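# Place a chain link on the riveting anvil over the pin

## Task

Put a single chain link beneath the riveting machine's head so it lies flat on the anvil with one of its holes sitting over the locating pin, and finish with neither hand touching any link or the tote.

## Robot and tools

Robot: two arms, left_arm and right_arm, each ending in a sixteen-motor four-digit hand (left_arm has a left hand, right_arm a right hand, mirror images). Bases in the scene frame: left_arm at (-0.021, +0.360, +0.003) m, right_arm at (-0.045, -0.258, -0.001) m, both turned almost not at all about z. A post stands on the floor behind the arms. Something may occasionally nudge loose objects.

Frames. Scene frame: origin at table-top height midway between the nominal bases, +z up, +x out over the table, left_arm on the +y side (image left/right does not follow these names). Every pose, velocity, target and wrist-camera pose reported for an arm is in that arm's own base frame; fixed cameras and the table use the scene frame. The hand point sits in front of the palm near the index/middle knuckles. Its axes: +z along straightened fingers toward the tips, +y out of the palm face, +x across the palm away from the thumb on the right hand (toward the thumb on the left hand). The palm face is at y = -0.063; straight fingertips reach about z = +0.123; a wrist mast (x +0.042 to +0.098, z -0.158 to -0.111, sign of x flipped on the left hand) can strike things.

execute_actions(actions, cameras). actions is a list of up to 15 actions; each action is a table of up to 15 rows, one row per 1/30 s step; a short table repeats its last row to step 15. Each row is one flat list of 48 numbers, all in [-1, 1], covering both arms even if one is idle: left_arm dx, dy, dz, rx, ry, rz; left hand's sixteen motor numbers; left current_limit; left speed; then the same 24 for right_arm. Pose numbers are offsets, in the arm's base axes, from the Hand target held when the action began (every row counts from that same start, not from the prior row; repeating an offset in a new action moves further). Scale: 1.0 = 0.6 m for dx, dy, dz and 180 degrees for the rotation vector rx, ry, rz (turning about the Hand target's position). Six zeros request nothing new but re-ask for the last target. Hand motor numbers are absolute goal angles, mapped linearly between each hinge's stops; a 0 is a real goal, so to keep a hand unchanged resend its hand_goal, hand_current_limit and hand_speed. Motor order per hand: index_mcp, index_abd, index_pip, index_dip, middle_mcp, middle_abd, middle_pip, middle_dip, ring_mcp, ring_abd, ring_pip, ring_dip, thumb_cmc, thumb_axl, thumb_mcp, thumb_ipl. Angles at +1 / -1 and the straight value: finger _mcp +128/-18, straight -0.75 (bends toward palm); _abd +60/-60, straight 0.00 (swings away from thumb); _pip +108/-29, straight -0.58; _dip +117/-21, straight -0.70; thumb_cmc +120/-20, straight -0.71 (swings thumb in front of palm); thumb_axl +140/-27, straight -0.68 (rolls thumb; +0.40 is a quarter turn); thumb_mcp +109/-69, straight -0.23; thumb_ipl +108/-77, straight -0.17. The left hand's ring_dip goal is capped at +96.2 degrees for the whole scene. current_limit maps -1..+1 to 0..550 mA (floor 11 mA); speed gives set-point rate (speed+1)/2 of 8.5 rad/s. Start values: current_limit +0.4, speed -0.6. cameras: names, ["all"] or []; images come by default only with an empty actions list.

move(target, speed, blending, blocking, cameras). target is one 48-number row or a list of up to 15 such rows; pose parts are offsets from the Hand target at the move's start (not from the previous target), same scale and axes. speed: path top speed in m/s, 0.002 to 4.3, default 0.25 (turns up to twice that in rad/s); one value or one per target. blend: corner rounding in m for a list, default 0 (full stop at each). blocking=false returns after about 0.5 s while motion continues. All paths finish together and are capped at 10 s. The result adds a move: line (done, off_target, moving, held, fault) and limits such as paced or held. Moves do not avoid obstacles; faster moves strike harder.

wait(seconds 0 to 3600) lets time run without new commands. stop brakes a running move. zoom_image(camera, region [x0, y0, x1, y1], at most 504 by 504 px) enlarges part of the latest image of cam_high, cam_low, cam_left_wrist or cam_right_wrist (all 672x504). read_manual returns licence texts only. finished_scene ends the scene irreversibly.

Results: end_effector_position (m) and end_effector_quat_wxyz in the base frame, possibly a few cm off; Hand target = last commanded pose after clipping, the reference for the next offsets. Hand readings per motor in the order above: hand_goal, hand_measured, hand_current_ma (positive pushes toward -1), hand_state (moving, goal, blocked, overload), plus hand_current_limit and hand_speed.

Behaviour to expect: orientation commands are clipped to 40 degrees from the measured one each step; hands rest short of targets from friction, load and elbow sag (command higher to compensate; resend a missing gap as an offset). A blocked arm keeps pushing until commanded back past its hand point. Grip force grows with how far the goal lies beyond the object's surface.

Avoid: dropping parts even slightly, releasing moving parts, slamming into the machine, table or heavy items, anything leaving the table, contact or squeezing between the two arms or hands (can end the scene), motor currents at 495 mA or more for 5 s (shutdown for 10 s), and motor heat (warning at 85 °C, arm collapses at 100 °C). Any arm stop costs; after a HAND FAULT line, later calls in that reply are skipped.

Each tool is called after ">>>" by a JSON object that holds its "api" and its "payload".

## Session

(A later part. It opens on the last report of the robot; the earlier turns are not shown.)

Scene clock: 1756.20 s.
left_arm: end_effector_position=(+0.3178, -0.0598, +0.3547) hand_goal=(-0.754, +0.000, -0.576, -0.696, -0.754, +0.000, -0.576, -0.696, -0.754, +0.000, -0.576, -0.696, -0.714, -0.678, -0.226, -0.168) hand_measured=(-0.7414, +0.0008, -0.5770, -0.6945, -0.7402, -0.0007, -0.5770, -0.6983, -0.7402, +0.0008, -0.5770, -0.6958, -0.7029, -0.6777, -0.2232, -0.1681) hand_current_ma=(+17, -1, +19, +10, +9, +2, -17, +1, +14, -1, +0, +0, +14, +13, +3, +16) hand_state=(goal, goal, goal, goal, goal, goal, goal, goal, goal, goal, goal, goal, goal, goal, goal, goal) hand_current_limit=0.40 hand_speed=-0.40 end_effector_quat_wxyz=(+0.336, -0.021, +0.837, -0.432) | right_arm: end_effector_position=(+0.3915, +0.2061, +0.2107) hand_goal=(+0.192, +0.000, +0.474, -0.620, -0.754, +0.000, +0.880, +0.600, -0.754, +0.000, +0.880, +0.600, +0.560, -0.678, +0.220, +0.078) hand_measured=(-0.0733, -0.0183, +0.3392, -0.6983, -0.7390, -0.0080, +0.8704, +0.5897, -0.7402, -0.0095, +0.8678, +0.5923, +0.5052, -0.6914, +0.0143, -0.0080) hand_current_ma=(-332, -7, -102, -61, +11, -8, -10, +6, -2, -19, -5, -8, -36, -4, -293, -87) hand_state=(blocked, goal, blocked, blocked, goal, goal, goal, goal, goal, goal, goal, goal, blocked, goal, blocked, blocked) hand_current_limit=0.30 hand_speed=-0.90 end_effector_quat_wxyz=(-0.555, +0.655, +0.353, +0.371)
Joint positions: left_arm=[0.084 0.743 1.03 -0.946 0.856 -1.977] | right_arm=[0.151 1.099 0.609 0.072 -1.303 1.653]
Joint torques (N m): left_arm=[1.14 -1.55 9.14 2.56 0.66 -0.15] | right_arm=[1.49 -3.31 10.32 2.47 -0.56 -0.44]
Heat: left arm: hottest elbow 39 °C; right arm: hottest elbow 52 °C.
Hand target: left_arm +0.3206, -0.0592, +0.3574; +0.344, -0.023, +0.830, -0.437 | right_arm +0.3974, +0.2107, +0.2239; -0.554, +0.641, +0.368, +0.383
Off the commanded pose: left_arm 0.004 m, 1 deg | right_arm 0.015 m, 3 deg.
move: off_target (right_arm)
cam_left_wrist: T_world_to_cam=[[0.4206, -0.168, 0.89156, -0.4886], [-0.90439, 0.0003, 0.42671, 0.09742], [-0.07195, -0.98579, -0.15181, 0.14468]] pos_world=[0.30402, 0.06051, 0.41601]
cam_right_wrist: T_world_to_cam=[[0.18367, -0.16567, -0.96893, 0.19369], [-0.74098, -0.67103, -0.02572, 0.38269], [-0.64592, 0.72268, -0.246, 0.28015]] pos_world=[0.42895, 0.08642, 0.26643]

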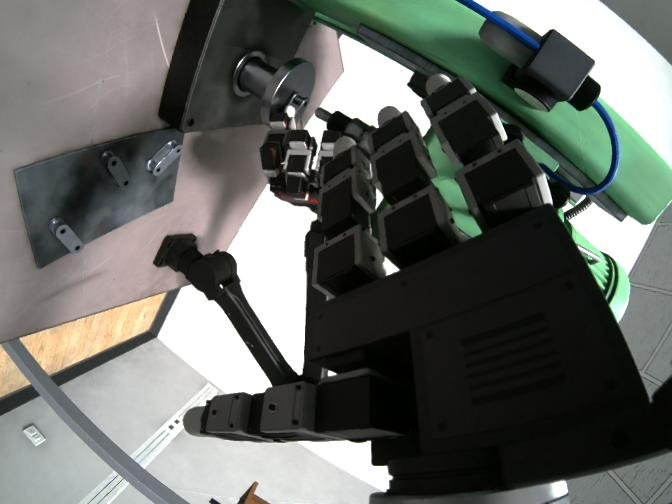

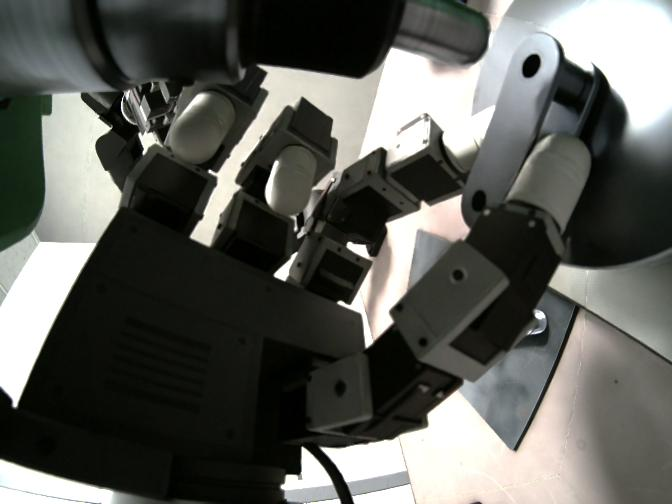

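>>> {"api": "move", "payload": {"target": [[0,0,0,0,0,0,-0.754,0,-0.576,-0.696,-0.754,0,-0.576,-0.696,-0.754,0,-0.576,-0.696,-0.714,-0.678,-0.226,-0.168,0.4,-0.4,-0.008,0,-0.016,0.0034,-0.0332,0,0.193,0,0.475,-0.62,-0.754,0,0.88,0.6,-0.754,0,0.88,0.6,0.56,-0.678,0.22,0.078,0.3,-0.9]], "speed": 0.03, "cameras": ["cam_left_wrist","cam_right_wrist"]}}

>>> {"api": "zoom_image", "payload": {"camera": "cam_left_wrist", "region": [284, 90, 316, 122]}}

>>> {"api": "zoom_image", "payload": {"camera": "cam_right_wrist", "region": [500, 30, 640, 170]}}

Scene clock: 1773.00 s.
left_arm: end_effector_position=(+0.3178, -0.0598, +0.3547) hand_goal=(-0.754, +0.000, -0.576, -0.696, -0.754, +0.000, -0.576, -0.696, -0.754, +0.000, -0.576, -0.696, -0.714, -0.678, -0.226, -0.168) hand_measured=(-0.7402, +0.0008, -0.5757, -0.6958, -0.7390, -0.0007, -0.5770, -0.6971, -0.7402, +0.0008, -0.5770, -0.6958, -0.7029, -0.6777, -0.2232, -0.1681) hand_current_ma=(+15, +8, +4, +20, +14, +13, -7, -8, +31, -6, +7, +16, +21, -1, -20, +11) hand_state=(goal, goal, goal, goal, goal, goal, goal, goal, goal, goal, goal, goal, goal, goal, goal, goal) hand_current_limit=0.40 hand_speed=-0.40 end_effector_quat_wxyz=(+0.336, -0.021, +0.837, -0.432) | right_arm: end_effector_position=(+0.3899, +0.2061, +0.2083) hand_goal=(+0.192, +0.000, +0.474, -0.620, -0.754, +0.000, +0.880, +0.600, -0.754, +0.000, +0.880, +0.600, +0.560, -0.678, +0.220, +0.078) hand_measured=(-0.0733, -0.0358, +0.3392, -0.6971, -0.7390, -0.0080, +0.8704, +0.5897, -0.7402, -0.0095, +0.8678, +0.5923, +0.5040, -0.6925, +0.0153, -0.0080) hand_current_ma=(-316, -2, -118, -69, +9, -5, -19, +11, -15, -3, +2, -2, -26, +2, -295, -88) hand_state=(blocked, blocked, blocked, blocked, goal, goal, goal, goal, goal, goal, goal, goal, blocked, goal, blocked, blocked) hand_current_limit=0.30 hand_speed=-0.90 end_effector_quat_wxyz=(-0.543, +0.631, +0.377, +0.406)
Joint positions: left_arm=[0.084 0.743 1.03 -0.946 0.856 -1.977] | right_arm=[0.151 1.1 0.548 0.237 -1.304 1.657]
Joint torques (N m): left_arm=[1.08 -1.73 9.14 2.63 0.68 -0.17] | right_arm=[1.9 -2.73 8.84 2.56 -0.2 -0.66]
Heat: left arm: hottest elbow 39 °C; right arm: hottest elbow 51 °C.
Hand target: left_arm +0.3206, -0.0592, +0.3574; +0.344, -0.023, +0.830, -0.437 | right_arm +0.3927, +0.2107, +0.2144; -0.538, +0.617, +0.394, +0.418
Off the commanded pose: left_arm 0.004 m, 1 deg | right_arm 0.008 m, 3 deg.
move: off_target (right_arm)
cam_left_wrist: T_world_to_cam=[[0.4206, -0.168, 0.89156, -0.4886], [-0.90439, 0.0003, 0.42671, 0.09742], [-0.07195, -0.98579, -0.15181, 0.14468]] pos_world=[0.30402, 0.06051, 0.41601]
cam_right_wrist: T_world_to_cam=[[0.27791, -0.14956, -0.94889, 0.14742], [-0.73368, -0.67066, -0.10917, 0.39583], [-0.62006, 0.72653, -0.29612, 0.27805]] pos_world=[0.42185, 0.08551, 0.26543]

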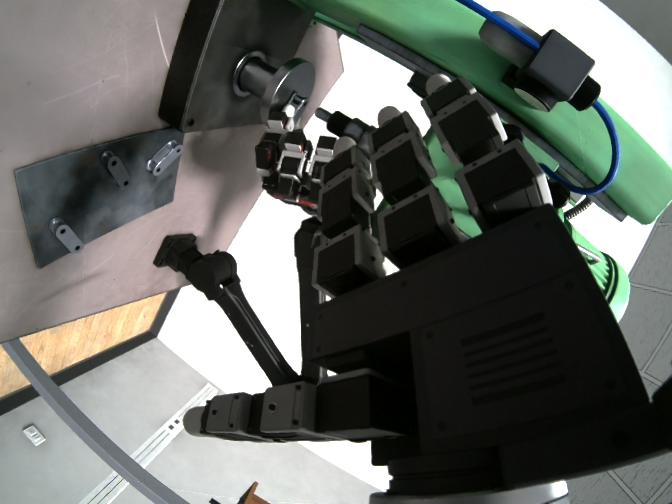

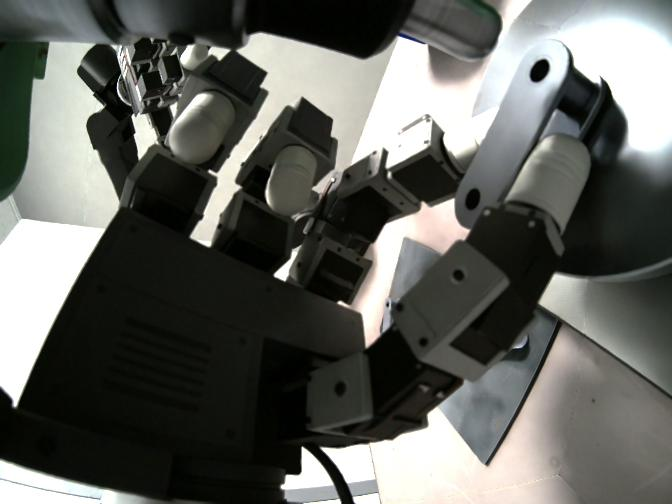

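Scaled by 15.750 from the camera's image (finer frame: 960x720).

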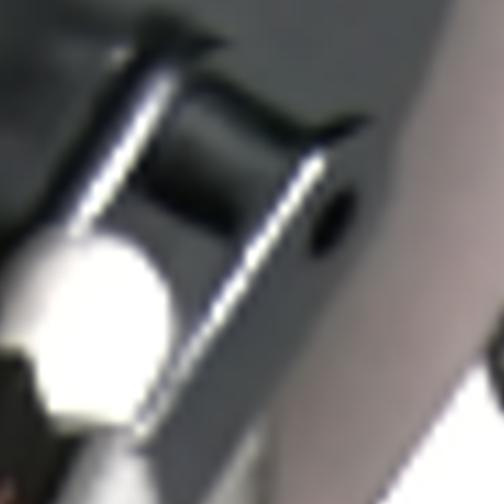

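Scaled by 3.600 from the camera's image (finer frame: 960x720).

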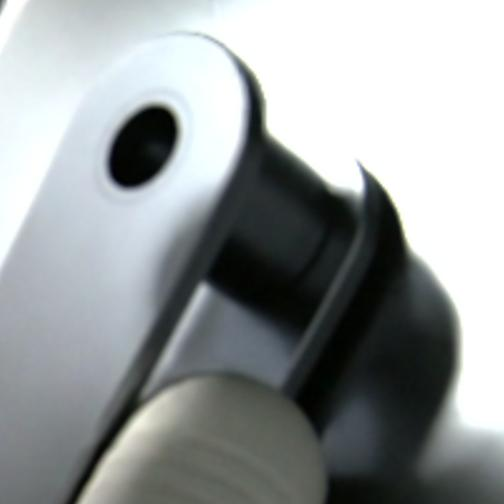

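>>> {"api": "move", "payload": {"target": [[0,0,0,0,0,0,-0.754,0,-0.576,-0.696,-0.754,0,-0.576,-0.696,-0.754,0,-0.576,-0.696,-0.714,-0.678,-0.226,-0.168,0.4,-0.4,-0.004,0,-0.016,0.0022,-0.0209,0,0.193,0,0.475,-0.62,-0.754,0,0.88,0.6,-0.754,0,0.88,0.6,0.56,-0.678,0.22,0.078,0.3,-0.9]], "speed": 0.03, "cameras": ["cam_left_wrist","cam_right_wrist"]}}

>>> {"api": "zoom_image", "payload": {"camera": "cam_left_wrist", "region": [284, 90, 316, 122]}}

>>> {"api": "zoom_image", "payload": {"camera": "cam_right_wrist", "region": [500, 30, 640, 170]}}

Scene clock: 1786.40 s.
left_arm: end_effector_position=(+0.3178, -0.0598, +0.3547) hand_goal=(-0.754, +0.000, -0.576, -0.696, -0.754, +0.000, -0.576, -0.696, -0.754, +0.000, -0.576, -0.696, -0.714, -0.678, -0.226, -0.168) hand_measured=(-0.7402, +0.0008, -0.5770, -0.6945, -0.7402, -0.0007, -0.5782, -0.6983, -0.7402, +0.0008, -0.5770, -0.6971, -0.7029, -0.6777, -0.2232, -0.1681) hand_current_ma=(+17, -7, +13, +5, +9, +8, -12, +0, +30, -9, -1, +6, +33, -3, -1, +3) hand_state=(goal, goal, goal, goal, goal, goal, goal, goal, goal, goal, goal, goal, goal, goal, goal, goal) hand_current_limit=0.40 hand_speed=-0.40 end_effector_quat_wxyz=(+0.336, -0.021, +0.837, -0.432) | right_arm: end_effector_position=(+0.3880, +0.2060, +0.2038) hand_goal=(+0.192, +0.000, +0.474, -0.620, -0.754, +0.000, +0.880, +0.600, -0.754, +0.000, +0.880, +0.600, +0.560, -0.678, +0.220, +0.078) hand_measured=(-0.0733, -0.0256, +0.3405, -0.6983, -0.7390, -0.0080, +0.8704, +0.5897, -0.7402, -0.0095, +0.8678, +0.5923, +0.5040, -0.6914, +0.0153, -0.0080) hand_current_ma=(-310, +11, -116, -66, +15, -10, -17, +10, +7, -2, -2, -14, -34, -10, -303, -100) hand_state=(blocked, blocked, blocked, blocked, goal, goal, goal, goal, goal, goal, goal, goal, blocked, goal, blocked, blocked) hand_current_limit=0.30 hand_speed=-0.90 end_effector_quat_wxyz=(-0.533, +0.613, +0.395, +0.430)
Joint positions: left_arm=[0.084 0.743 1.03 -0.946 0.856 -1.977] | right_arm=[0.151 1.113 0.501 0.369 -1.306 1.656]
Joint torques (N m): left_arm=[1.08 -1.55 9.06 2.65 0.65 -0.19] | right_arm=[2.02 -1.9 8.25 2.4 -0.03 -0.75]
Heat: left arm: hottest elbow 39 °C; right arm: hottest elbow 50 °C.
Hand target: left_arm +0.3206, -0.0592, +0.3574; +0.344, -0.023, +0.830, -0.437 | right_arm +0.3902, +0.2107, +0.2046; -0.527, +0.601, +0.410, +0.439
Off the commanded pose: left_arm 0.004 m, 1 deg | right_arm 0.005 m, 3 deg.
move: off_target (right_arm)
cam_left_wrist: T_world_to_cam=[[0.4206, -0.168, 0.89156, -0.4886], [-0.90439, 0.0003, 0.42671, 0.09742], [-0.07195, -0.98579, -0.15181, 0.14468]] pos_world=[0.30402, 0.06051, 0.41601]
cam_right_wrist: T_world_to_cam=[[0.34602, -0.13867, -0.92792, 0.11079], [-0.72259, -0.67023, -0.16928, 0.40182], [-0.59845, 0.72908, -0.33212, 0.27416]] pos_world=[0.41609, 0.08479, 0.26188]

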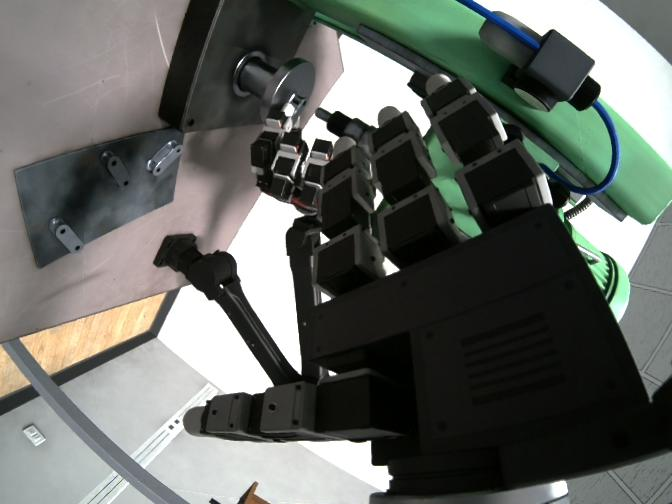

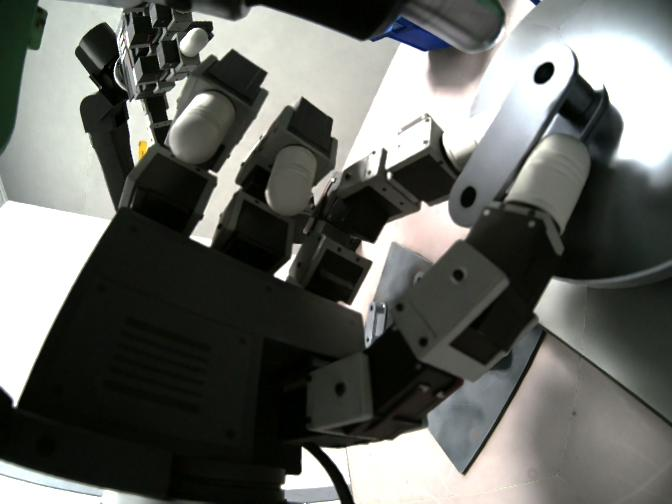

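Scaled by 15.750 from the camera's image (finer frame: 960x720).

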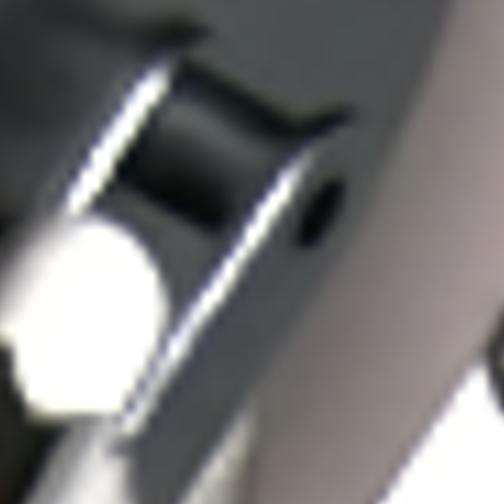

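Scaled by 3.600 from the camera's image (finer frame: 960x720).

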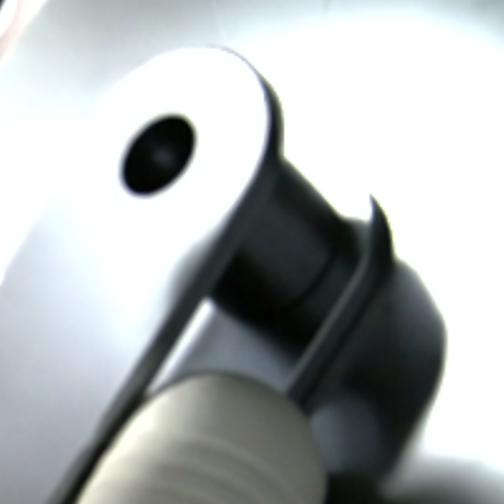

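>>> {"api": "move", "payload": {"target": [[0,0,0,0,0,0,-0.754,0,-0.576,-0.696,-0.754,0,-0.576,-0.696,-0.754,0,-0.576,-0.696,-0.714,-0.678,-0.226,-0.168,0.4,-0.4,0.0,0,-0.01,0,0,0,0.193,0,0.475,-0.62,-0.754,0,0.88,0.6,-0.754,0,0.88,0.6,0.56,-0.678,0.22,0.078,0.3,-0.9]], "speed": 0.03, "cameras": ["cam_left_wrist","cam_right_wrist"]}}

>>> {"api": "zoom_image", "payload": {"camera": "cam_left_wrist", "region": [284, 90, 316, 122]}}

>>> {"api": "zoom_image", "payload": {"camera": "cam_right_wrist", "region": [500, 30, 640, 170]}}

Scene clock: 1793.23 s.
left_arm: end_effector_position=(+0.3178, -0.0598, +0.3547) hand_goal=(-0.754, +0.000, -0.576, -0.696, -0.754, +0.000, -0.576, -0.696, -0.754, +0.000, -0.576, -0.696, -0.714, -0.678, -0.226, -0.168) hand_measured=(-0.7414, -0.0007, -0.5770, -0.6945, -0.7390, -0.0007, -0.5782, -0.6983, -0.7402, -0.0007, -0.5770, -0.6971, -0.7029, -0.6777, -0.2232, -0.1672) hand_current_ma=(+17, +1, +4, +11, +17, +10, -12, -4, +28, -3, +16, -5, +22, +2, +2, -1) hand_state=(goal, goal, goal, goal, goal, goal, goal, goal, goal, goal, goal, goal, goal, goal, goal, goal) hand_current_limit=0.40 hand_speed=-0.40 end_effector_quat_wxyz=(+0.336, -0.021, +0.837, -0.432) | right_arm: end_effector_position=(+0.3874, +0.2070, +0.2027) hand_goal=(+0.192, +0.000, +0.474, -0.620, -0.754, +0.000, +0.880, +0.600, -0.754, +0.000, +0.880, +0.600, +0.560, -0.678, +0.220, +0.078) hand_measured=(-0.0709, -0.0051, +0.3405, -0.6983, -0.7390, -0.0080, +0.8704, +0.5897, -0.7402, -0.0095, +0.8678, +0.5923, +0.5077, -0.6914, +0.0153, -0.0080) hand_current_ma=(-322, +1, -118, -53, +8, +10, -19, -5, +5, -2, +4, +0, -25, +3, -281, -90) hand_state=(blocked, goal, blocked, blocked, goal, goal, goal, goal, goal, goal, goal, goal, blocked, goal, blocked, blocked) hand_current_limit=0.30 hand_speed=-0.90 end_effector_quat_wxyz=(-0.533, +0.607, +0.401, +0.433)
Joint positions: left_arm=[0.084 0.743 1.03 -0.946 0.856 -1.977] | right_arm=[0.151 1.122 0.494 0.397 -1.315 1.653]
Joint torques (N m): left_arm=[0.97 -1.67 9.16 2.58 0.64 -0.19] | right_arm=[2.02 -1.55 7.95 2.29 -0.01 -0.74]
Heat: left arm: hottest elbow 39 °C; right arm: hottest elbow 50 °C.
Hand target: left_arm +0.3206, -0.0592, +0.3574; +0.344, -0.023, +0.830, -0.437 | right_arm +0.3902, +0.2107, +0.1988; -0.527, +0.601, +0.410, +0.440
Off the commanded pose: left_arm 0.004 m, 1 deg | right_arm 0.006 m, 2 deg.
move: done
cam_left_wrist: T_world_to_cam=[[0.4206, -0.168, 0.89156, -0.4886], [-0.90439, 0.0003, 0.42671, 0.09742], [-0.07195, -0.98579, -0.15181, 0.14468]] pos_world=[0.30402, 0.06051, 0.41601]
cam_right_wrist: T_world_to_cam=[[0.36076, -0.13215, -0.92325, 0.10203], [-0.71386, -0.67619, -0.18216, 0.40228], [-0.60022, 0.72478, -0.33828, 0.27543]] pos_world=[0.41568, 0.08587, 0.26065]

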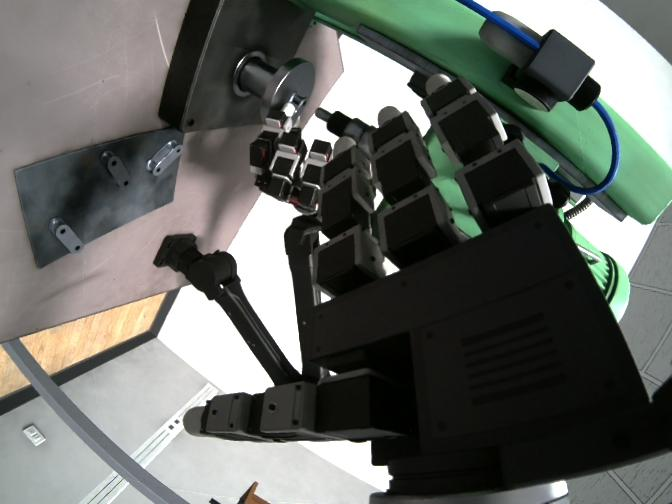

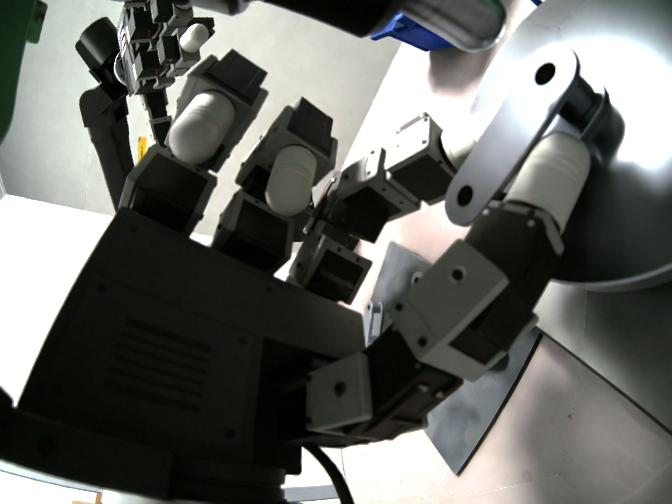

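Scaled by 15.750 from the camera's image (finer frame: 960x720).

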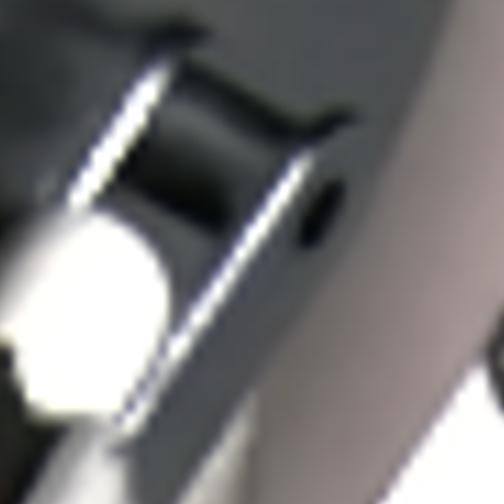

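Scaled by 3.600 from the camera's image (finer frame: 960x720).

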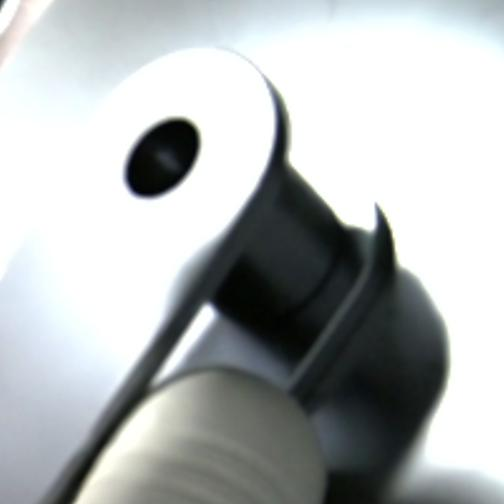

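>>> {"api": "move", "payload": {"target": [[0,0,0,0,0,0,-0.754,0,-0.576,-0.696,-0.754,0,-0.576,-0.696,-0.754,0,-0.576,-0.696,-0.714,-0.678,-0.226,-0.168,0.4,-0.4,0.0,0,0.005,0,0,0,0.02,0,0.39,-0.66,-0.754,0,0.88,0.6,-0.754,0,0.88,0.6,0.52,-0.678,0.08,0.02,0.3,-0.97]], "speed": 0.03, "cameras": ["cam_left_wrist","cam_right_wrist"]}}

>>> {"api": "zoom_image", "payload": {"camera": "cam_left_wrist", "region": [284, 90, 316, 122]}}

>>> {"api": "zoom_image", "payload": {"camera": "cam_right_wrist", "region": [500, 30, 640, 170]}}

Scene clock: 1856.03 s.
left_arm: end_effector_position=(+0.3178, -0.0598, +0.3547) hand_goal=(-0.754, +0.000, -0.576, -0.696, -0.754, +0.000, -0.576, -0.696, -0.754, +0.000, -0.576, -0.696, -0.714, -0.678, -0.226, -0.168) hand_measured=(-0.7414, -0.0007, -0.5757, -0.6958, -0.7402, -0.0007, -0.5770, -0.6983, -0.7402, -0.0007, -0.5770, -0.6971, -0.7029, -0.6777, -0.2232, -0.1681) hand_current_ma=(+24, -7, +21, +14, +22, +9, +1, +4, +34, +1, +6, -1, +25, +0, -2, +6) hand_state=(goal, goal, goal, goal, goal, goal, goal, goal, goal, goal, goal, goal, goal, goal, goal, goal) hand_current_limit=0.40 hand_speed=-0.40 end_effector_quat_wxyz=(+0.336, -0.021, +0.837, -0.432) | right_arm: end_effector_position=(+0.3874, +0.2071, +0.2025) hand_goal=(+0.020, +0.000, +0.390, -0.660, -0.754, +0.000, +0.880, +0.600, -0.754, +0.000, +0.880, +0.600, +0.520, -0.678, +0.080, +0.020) hand_measured=(-0.0709, -0.0065, +0.3405, -0.6996, -0.7390, -0.0080, +0.8704, +0.5897, -0.7402, -0.0095, +0.8678, +0.5910, +0.5065, -0.6925, +0.0163, -0.0147) hand_current_ma=(-193, +13, -31, -26, +20, -13, +1, +3, +0, +8, +5, -18, +3, +9, -180, -35) hand_state=(moving, goal, blocked, blocked, goal, goal, goal, goal, goal, goal, goal, goal, goal, goal, moving, blocked) hand_current_limit=0.30 hand_speed=-0.97 end_effector_quat_wxyz=(-0.533, +0.607, +0.401, +0.433)
Joint positions: left_arm=[0.084 0.743 1.03 -0.946 0.856 -1.977] | right_arm=[0.151 1.122 0.494 0.397 -1.315 1.653]
Joint torques (N m): left_arm=[1.08 -1.49 9.14 2.63 0.65 -0.19] | right_arm=[2.14 -2.08 8.28 1.98 -0.02 -0.71]
Heat: left arm: hottest elbow 39 °C; right arm: hottest elbow 49 °C.
Hand target: left_arm +0.3206, -0.0592, +0.3574; +0.344, -0.023, +0.830, -0.437 | right_arm +0.3902, +0.2107, +0.2016; -0.527, +0.601, +0.410, +0.440
Off the commanded pose: left_arm 0.004 m, 1 deg | right_arm 0.005 m, 2 deg.
move: done
cam_left_wrist: T_world_to_cam=[[0.4206, -0.168, 0.89156, -0.4886], [-0.90439, 0.0003, 0.42671, 0.09742], [-0.07195, -0.98579, -0.15181, 0.14468]] pos_world=[0.30402, 0.06051, 0.41601]
cam_right_wrist: T_world_to_cam=[[0.3604, -0.1322, -0.92338, 0.10204], [-0.71395, -0.67617, -0.18185, 0.40221], [-0.60032, 0.72479, -0.33808, 0.27536]] pos_world=[0.41568, 0.08587, 0.26045]

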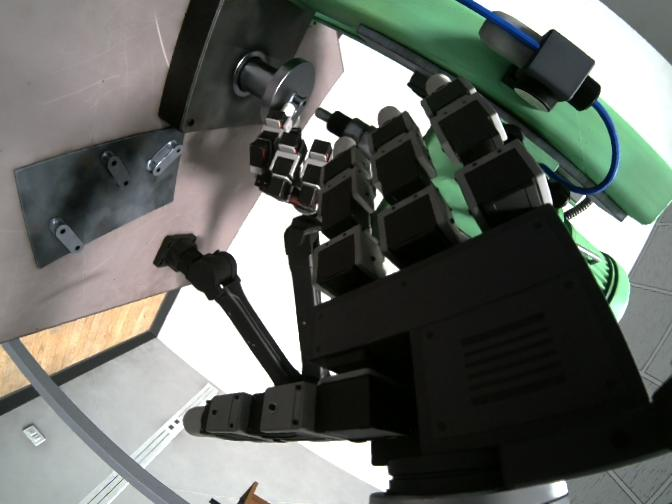

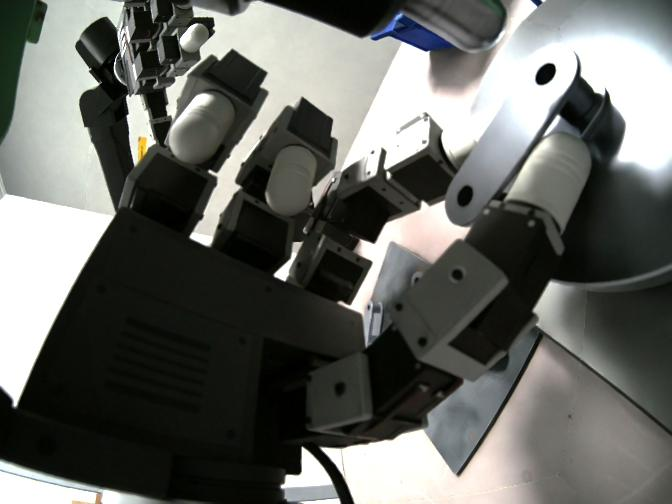

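Scaled by 15.750 from the camera's image (finer frame: 960x720).

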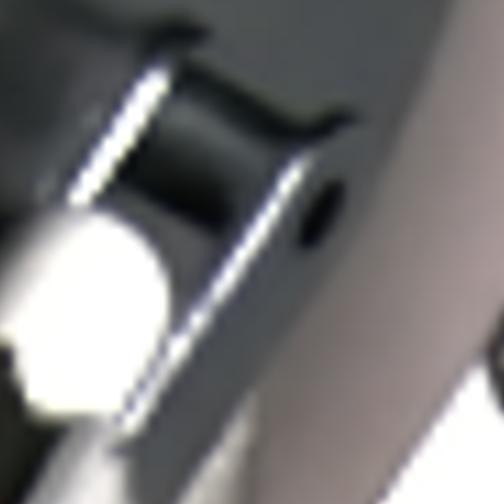

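Scaled by 3.600 from the camera's image (finer frame: 960x720).

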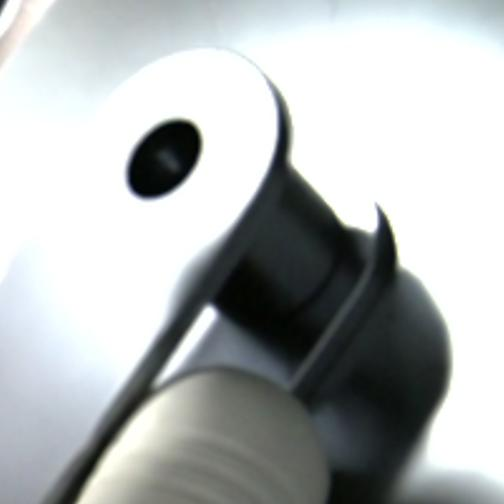

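>>> {"api": "move", "payload": {"target": [[0,0,0,0,0,0,-0.754,0,-0.576,-0.696,-0.754,0,-0.576,-0.696,-0.754,0,-0.576,-0.696,-0.714,-0.678,-0.226,-0.168,0.4,-0.4,0.0,0,0,0,0,0,-0.06,0,0.345,-0.69,-0.754,0,0.88,0.6,-0.754,0,0.88,0.6,0.51,-0.678,0.02,-0.01,0.3,-0.97]], "speed": 0.03, "cameras": ["cam_left_wrist","cam_right_wrist"]}}

>>> {"api": "zoom_image", "payload": {"camera": "cam_left_wrist", "region": [284, 90, 316, 122]}}

>>> {"api": "zoom_image", "payload": {"camera": "cam_right_wrist", "region": [500, 30, 640, 170]}}

Scene clock: 1863.37 s.
left_arm: end_effector_position=(+0.3178, -0.0598, +0.3547) hand_goal=(-0.754, +0.000, -0.576, -0.696, -0.754, +0.000, -0.576, -0.696, -0.754, +0.000, -0.576, -0.696, -0.714, -0.678, -0.226, -0.168) hand_measured=(-0.7402, +0.0008, -0.5770, -0.6958, -0.7390, +0.0008, -0.5770, -0.6971, -0.7414, -0.0007, -0.5770, -0.6958, -0.7029, -0.6777, -0.2232, -0.1672) hand_current_ma=(+0, +11, +7, +13, +14, +9, -10, +3, +26, +5, +2, +1, +18, -7, -2, +5) hand_state=(goal, goal, goal, goal, goal, goal, goal, goal, goal, goal, goal, goal, goal, goal, goal, goal) hand_current_limit=0.40 hand_speed=-0.40 end_effector_quat_wxyz=(+0.336, -0.021, +0.837, -0.432) | right_arm: end_effector_position=(+0.3891, +0.2061, +0.2027) hand_goal=(-0.060, +0.000, +0.344, -0.690, -0.754, +0.000, +0.880, +0.600, -0.754, +0.000, +0.880, +0.600, +0.510, -0.678, +0.020, -0.010) hand_measured=(-0.0673, -0.0065, +0.3379, -0.7022, -0.7390, -0.0095, +0.8704, +0.5910, -0.7402, -0.0095, +0.8678, +0.5923, +0.5040, -0.6914, +0.0113, -0.0214) hand_current_ma=(-1, -5, +7, -7, +8, -21, -14, +15, +4, +3, -8, -13, +0, +5, -8, -6) hand_state=(goal, goal, goal, goal, goal, goal, goal, goal, goal, goal, goal, goal, goal, goal, goal, goal) hand_current_limit=0.30 hand_speed=-0.97 end_effector_quat_wxyz=(-0.529, +0.608, +0.400, +0.436)
Joint positions: left_arm=[0.084 0.743 1.03 -0.946 0.856 -1.977] | right_arm=[0.151 1.122 0.494 0.397 -1.306 1.647]
Joint torques (N m): left_arm=[1.2 -1.55 9.13 2.61 0.68 -0.19] | right_arm=[2.02 -2.14 8.34 1.96 -0.02 -0.64]
Heat: left arm: hottest elbow 39 °C; right arm: hottest elbow 48 °C.
Hand target: left_arm +0.3206, -0.0592, +0.3574; +0.344, -0.023, +0.830, -0.437 | right_arm +0.3902, +0.2107, +0.2016; -0.527, +0.601, +0.410, +0.440
Off the commanded pose: left_arm 0.004 m, 1 deg | right_arm 0.005 m, 1 deg.
move: done
cam_left_wrist: T_world_to_cam=[[0.4206, -0.168, 0.89156, -0.4886], [-0.90439, 0.0003, 0.42671, 0.09742], [-0.07195, -0.98579, -0.15181, 0.14468]] pos_world=[0.30402, 0.06051, 0.41601]
cam_right_wrist: T_world_to_cam=[[0.36514, -0.13783, -0.92069, 0.10021], [-0.71856, -0.67053, -0.1846, 0.4041], [-0.59191, 0.72897, -0.34387, 0.27419]] pos_world=[0.41607, 0.08489, 0.26114]

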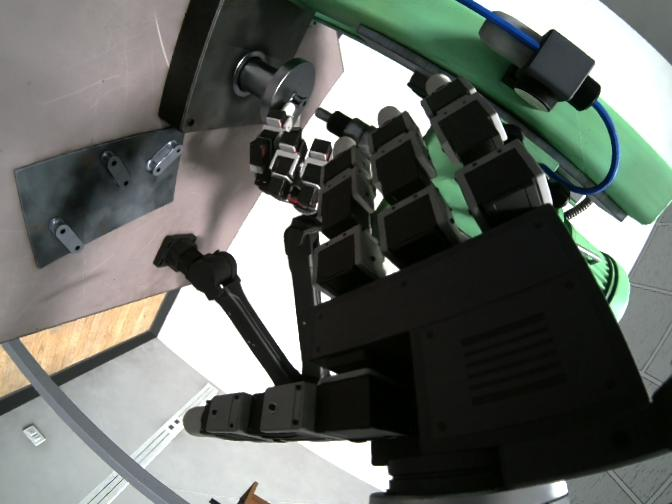

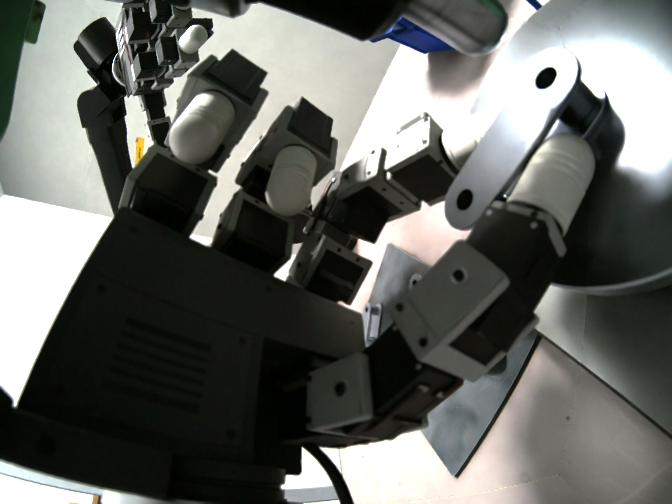

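Scaled by 15.750 from the camera's image (finer frame: 960x720).

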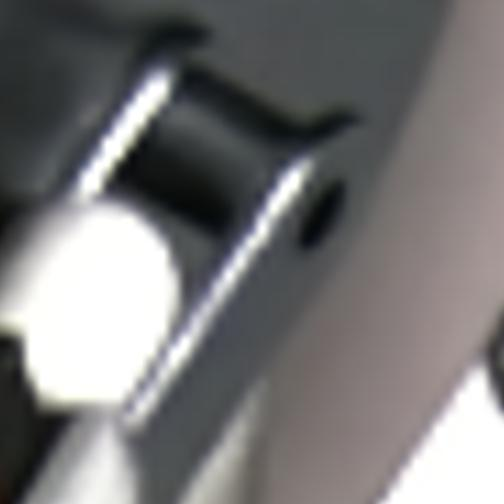

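Scaled by 3.600 from the camera's image (finer frame: 960x720).

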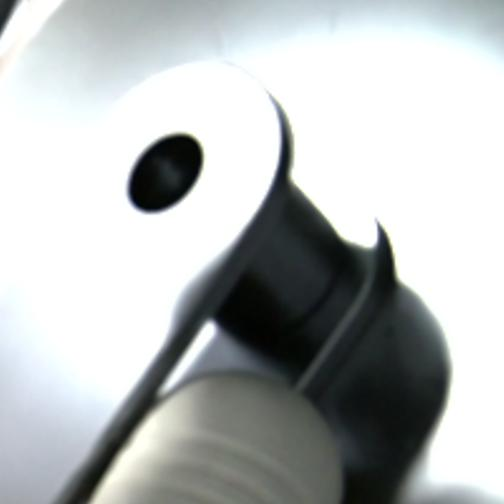

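>>> {"api": "move", "payload": {"target": [[0,0,0,0,0,0,-0.754,0,-0.576,-0.696,-0.754,0,-0.576,-0.696,-0.754,0,-0.576,-0.696,-0.714,-0.678,-0.226,-0.168,0.4,-0.4,0.0,0,0,0,0,0,-0.09,0,0.335,-0.696,-0.754,0,0.88,0.6,-0.754,0,0.88,0.6,0.51,-0.678,-0.03,-0.02,0.3,-0.97]], "speed": 0.03, "cameras": ["cam_left_wrist","cam_right_wrist"]}}

>>> {"api": "zoom_image", "payload": {"camera": "cam_left_wrist", "region": [284, 90, 316, 122]}}

>>> {"api": "zoom_image", "payload": {"camera": "cam_right_wrist", "region": [500, 30, 640, 170]}}

Scene clock: 1869.23 s.
left_arm: end_effector_position=(+0.3178, -0.0598, +0.3547) hand_goal=(-0.754, +0.000, -0.576, -0.696, -0.754, +0.000, -0.576, -0.696, -0.754, +0.000, -0.576, -0.696, -0.714, -0.678, -0.226, -0.168) hand_measured=(-0.7402, -0.0007, -0.5782, -0.6958, -0.7402, -0.0007, -0.5770, -0.6971, -0.7402, -0.0007, -0.5770, -0.6958, -0.7029, -0.6777, -0.2232, -0.1681) hand_current_ma=(+12, +9, +12, +6, +39, +17, -19, -3, +25, -5, +7, +2, +7, +1, +12, +5) hand_state=(goal, goal, goal, goal, goal, goal, goal, goal, goal, goal, goal, goal, goal, goal, goal, goal) hand_current_limit=0.40 hand_speed=-0.40 end_effector_quat_wxyz=(+0.336, -0.021, +0.837, -0.432) | right_arm: end_effector_position=(+0.3894, +0.2061, +0.2027) hand_goal=(-0.090, +0.000, +0.334, -0.696, -0.754, +0.000, +0.880, +0.600, -0.754, +0.000, +0.880, +0.600, +0.510, -0.678, -0.030, -0.020) hand_measured=(-0.0757, -0.0051, +0.3443, -0.7022, -0.7390, -0.0080, +0.8704, +0.5897, -0.7402, -0.0095, +0.8678, +0.5923, +0.4977, -0.6893, -0.0164, -0.0185) hand_current_ma=(+4, +2, +12, -2, +8, -6, -17, +4, +4, +8, +0, -6, +11, +6, -7, +0) hand_state=(goal, goal, goal, goal, goal, goal, goal, goal, goal, goal, goal, goal, goal, goal, goal, goal) hand_current_limit=0.30 hand_speed=-0.97 end_effector_quat_wxyz=(-0.528, +0.607, +0.401, +0.437)
Joint positions: left_arm=[0.084 0.743 1.03 -0.946 0.856 -1.977] | right_arm=[0.151 1.123 0.494 0.397 -1.306 1.642]
Joint torques (N m): left_arm=[0.79 -1.67 9.17 2.59 0.67 -0.18] | right_arm=[2.14 -2.14 8.32 1.92 -0.02 -0.6]
Heat: left arm: hottest elbow 39 °C; right arm: hottest elbow 48 °C.
Hand target: left_arm +0.3206, -0.0592, +0.3574; +0.344, -0.023, +0.830, -0.437 | right_arm +0.3902, +0.2107, +0.2017; -0.527, +0.601, +0.410, +0.440
Off the commanded pose: left_arm 0.004 m, 1 deg | right_arm 0.005 m, 1 deg.
move: done
cam_left_wrist: T_world_to_cam=[[0.4206, -0.168, 0.89156, -0.4886], [-0.90439, 0.0003, 0.42671, 0.09742], [-0.07195, -0.98579, -0.15181, 0.14468]] pos_world=[0.30402, 0.06051, 0.41601]
cam_right_wrist: T_world_to_cam=[[0.36868, -0.13828, -0.91922, 0.09853], [-0.71764, -0.67086, -0.18691, 0.40446], [-0.59082, 0.72858, -0.34657, 0.2746]] pos_world=[0.41617, 0.08489, 0.26133]

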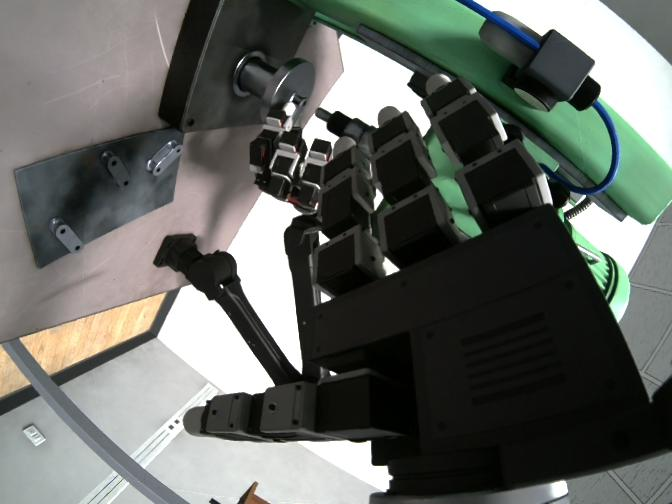

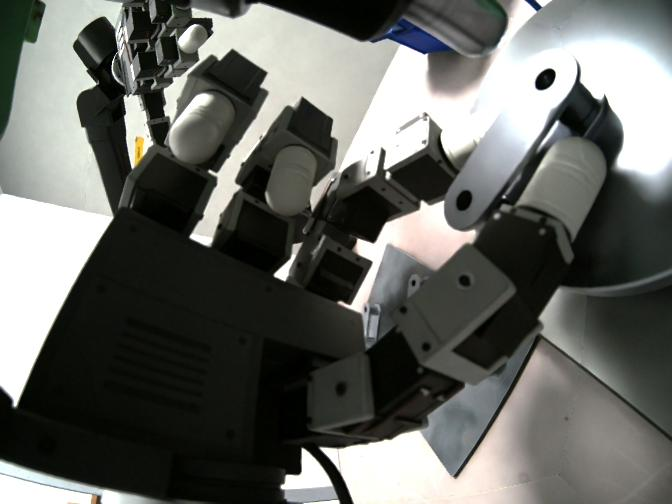

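Scaled by 15.750 from the camera's image (finer frame: 960x720).

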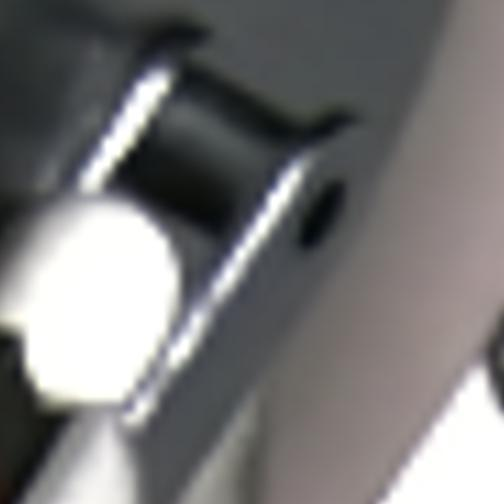

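Scaled by 3.600 from the camera's image (finer frame: 960x720).

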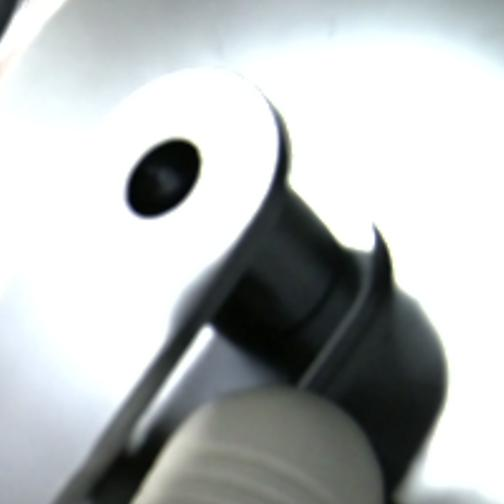

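>>> {"api": "move", "payload": {"target": [[0,0,0,0,0,0,-0.754,0,-0.576,-0.696,-0.754,0,-0.576,-0.696,-0.754,0,-0.576,-0.696,-0.714,-0.678,-0.226,-0.168,0.4,-0.4,0.0,0,0,0,0,0,-0.11,0,0.29,-0.696,-0.754,0,0.88,0.6,-0.754,0,0.88,0.6,0.51,-0.678,-0.08,-0.02,0.3,-0.97]], "speed": 0.03, "cameras": ["cam_left_wrist","cam_right_wrist"]}}

>>> {"api": "zoom_image", "payload": {"camera": "cam_left_wrist", "region": [270, 80, 320, 130]}}

>>> {"api": "zoom_image", "payload": {"camera": "cam_right_wrist", "region": [430, 20, 672, 262]}}

Scene clock: 1875.60 s.
left_arm: end_effector_position=(+0.3178, -0.0598, +0.3547) hand_goal=(-0.754, +0.000, -0.576, -0.696, -0.754, +0.000, -0.576, -0.696, -0.754, +0.000, -0.576, -0.696, -0.714, -0.678, -0.226, -0.168) hand_measured=(-0.7402, -0.0007, -0.5757, -0.6945, -0.7402, +0.0008, -0.5770, -0.6983, -0.7414, -0.0007, -0.5770, -0.6958, -0.7029, -0.6767, -0.2232, -0.1681) hand_current_ma=(+14, -13, +14, +12, +12, +8, -12, -12, +23, -6, +7, +2, +38, +14, +3, +16) hand_state=(goal, goal, goal, goal, goal, goal, goal, goal, goal, goal, goal, goal, goal, goal, goal, goal) hand_current_limit=0.40 hand_speed=-0.40 end_effector_quat_wxyz=(+0.336, -0.021, +0.837, -0.432) | right_arm: end_effector_position=(+0.3896, +0.2061, +0.2031) hand_goal=(-0.110, +0.000, +0.290, -0.696, -0.754, +0.000, +0.880, +0.600, -0.754, +0.000, +0.880, +0.600, +0.510, -0.678, -0.080, -0.020) hand_measured=(-0.0842, -0.0051, +0.3122, -0.6945, -0.7390, -0.0080, +0.8704, +0.5897, -0.7402, -0.0095, +0.8678, +0.5923, +0.4977, -0.6872, -0.0639, -0.0185) hand_current_ma=(-1, -2, +6, -9, +4, -6, -5, +5, -5, +11, -10, -6, -6, +3, +1, +6) hand_state=(blocked, goal, blocked, goal, goal, goal, goal, goal, goal, goal, goal, goal, goal, goal, goal, goal) hand_current_limit=0.30 hand_speed=-0.97 end_effector_quat_wxyz=(-0.527, +0.606, +0.403, +0.438)
Joint positions: left_arm=[0.084 0.743 1.03 -0.946 0.856 -1.977] | right_arm=[0.151 1.123 0.494 0.397 -1.306 1.637]
Joint torques (N m): left_arm=[0.85 -1.55 9.2 2.61 0.66 -0.2] | right_arm=[2.02 -2.2 8.32 1.94 -0.02 -0.57]
Heat: left arm: hottest elbow 39 °C; right arm: hottest elbow 48 °C.
Hand target: left_arm +0.3206, -0.0592, +0.3574; +0.344, -0.023, +0.830, -0.437 | right_arm +0.3902, +0.2107, +0.2017; -0.527, +0.601, +0.410, +0.440
Off the commanded pose: left_arm 0.004 m, 1 deg | right_arm 0.005 m, 1 deg.
move: done
cam_left_wrist: T_world_to_cam=[[0.4206, -0.168, 0.89156, -0.4886], [-0.90439, 0.0003, 0.42671, 0.09742], [-0.07195, -0.98579, -0.15181, 0.14468]] pos_world=[0.30402, 0.06051, 0.41601]
cam_right_wrist: T_world_to_cam=[[0.37293, -0.13853, -0.91746, 0.09691], [-0.71658, -0.67114, -0.18995, 0.40494], [-0.58943, 0.72827, -0.34956, 0.2749]] pos_world=[0.41607, 0.08499, 0.26193]

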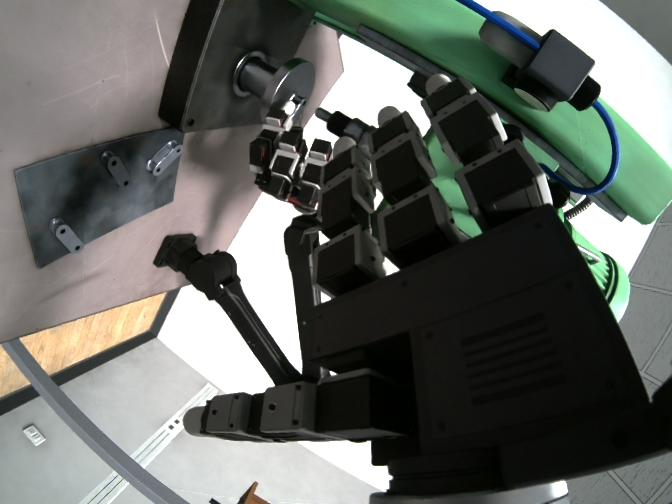

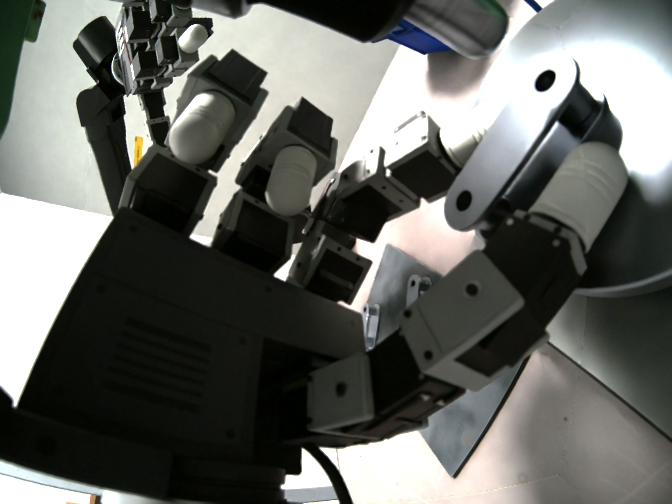

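Scaled by 10.080 from the camera's image (finer frame: 960x720).

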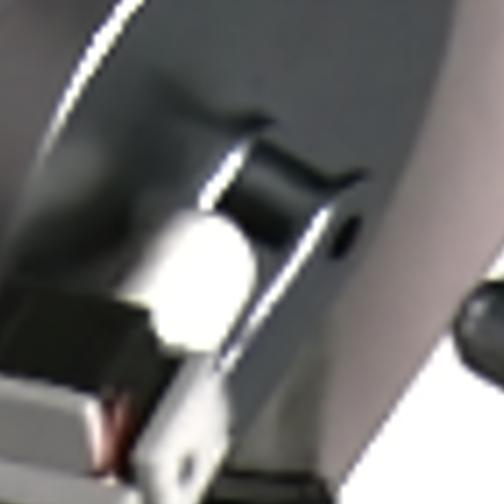

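Scaled by 2.083 from the camera's image (finer frame: 960x720).

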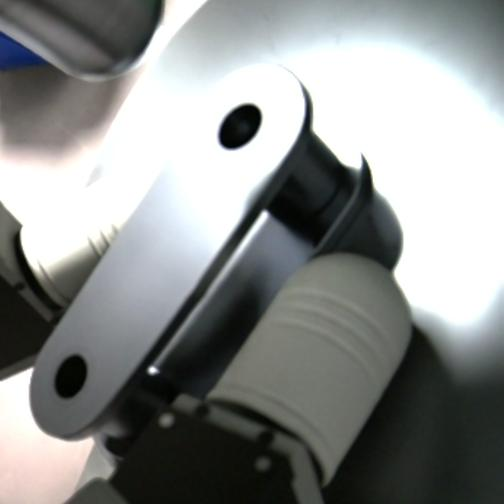

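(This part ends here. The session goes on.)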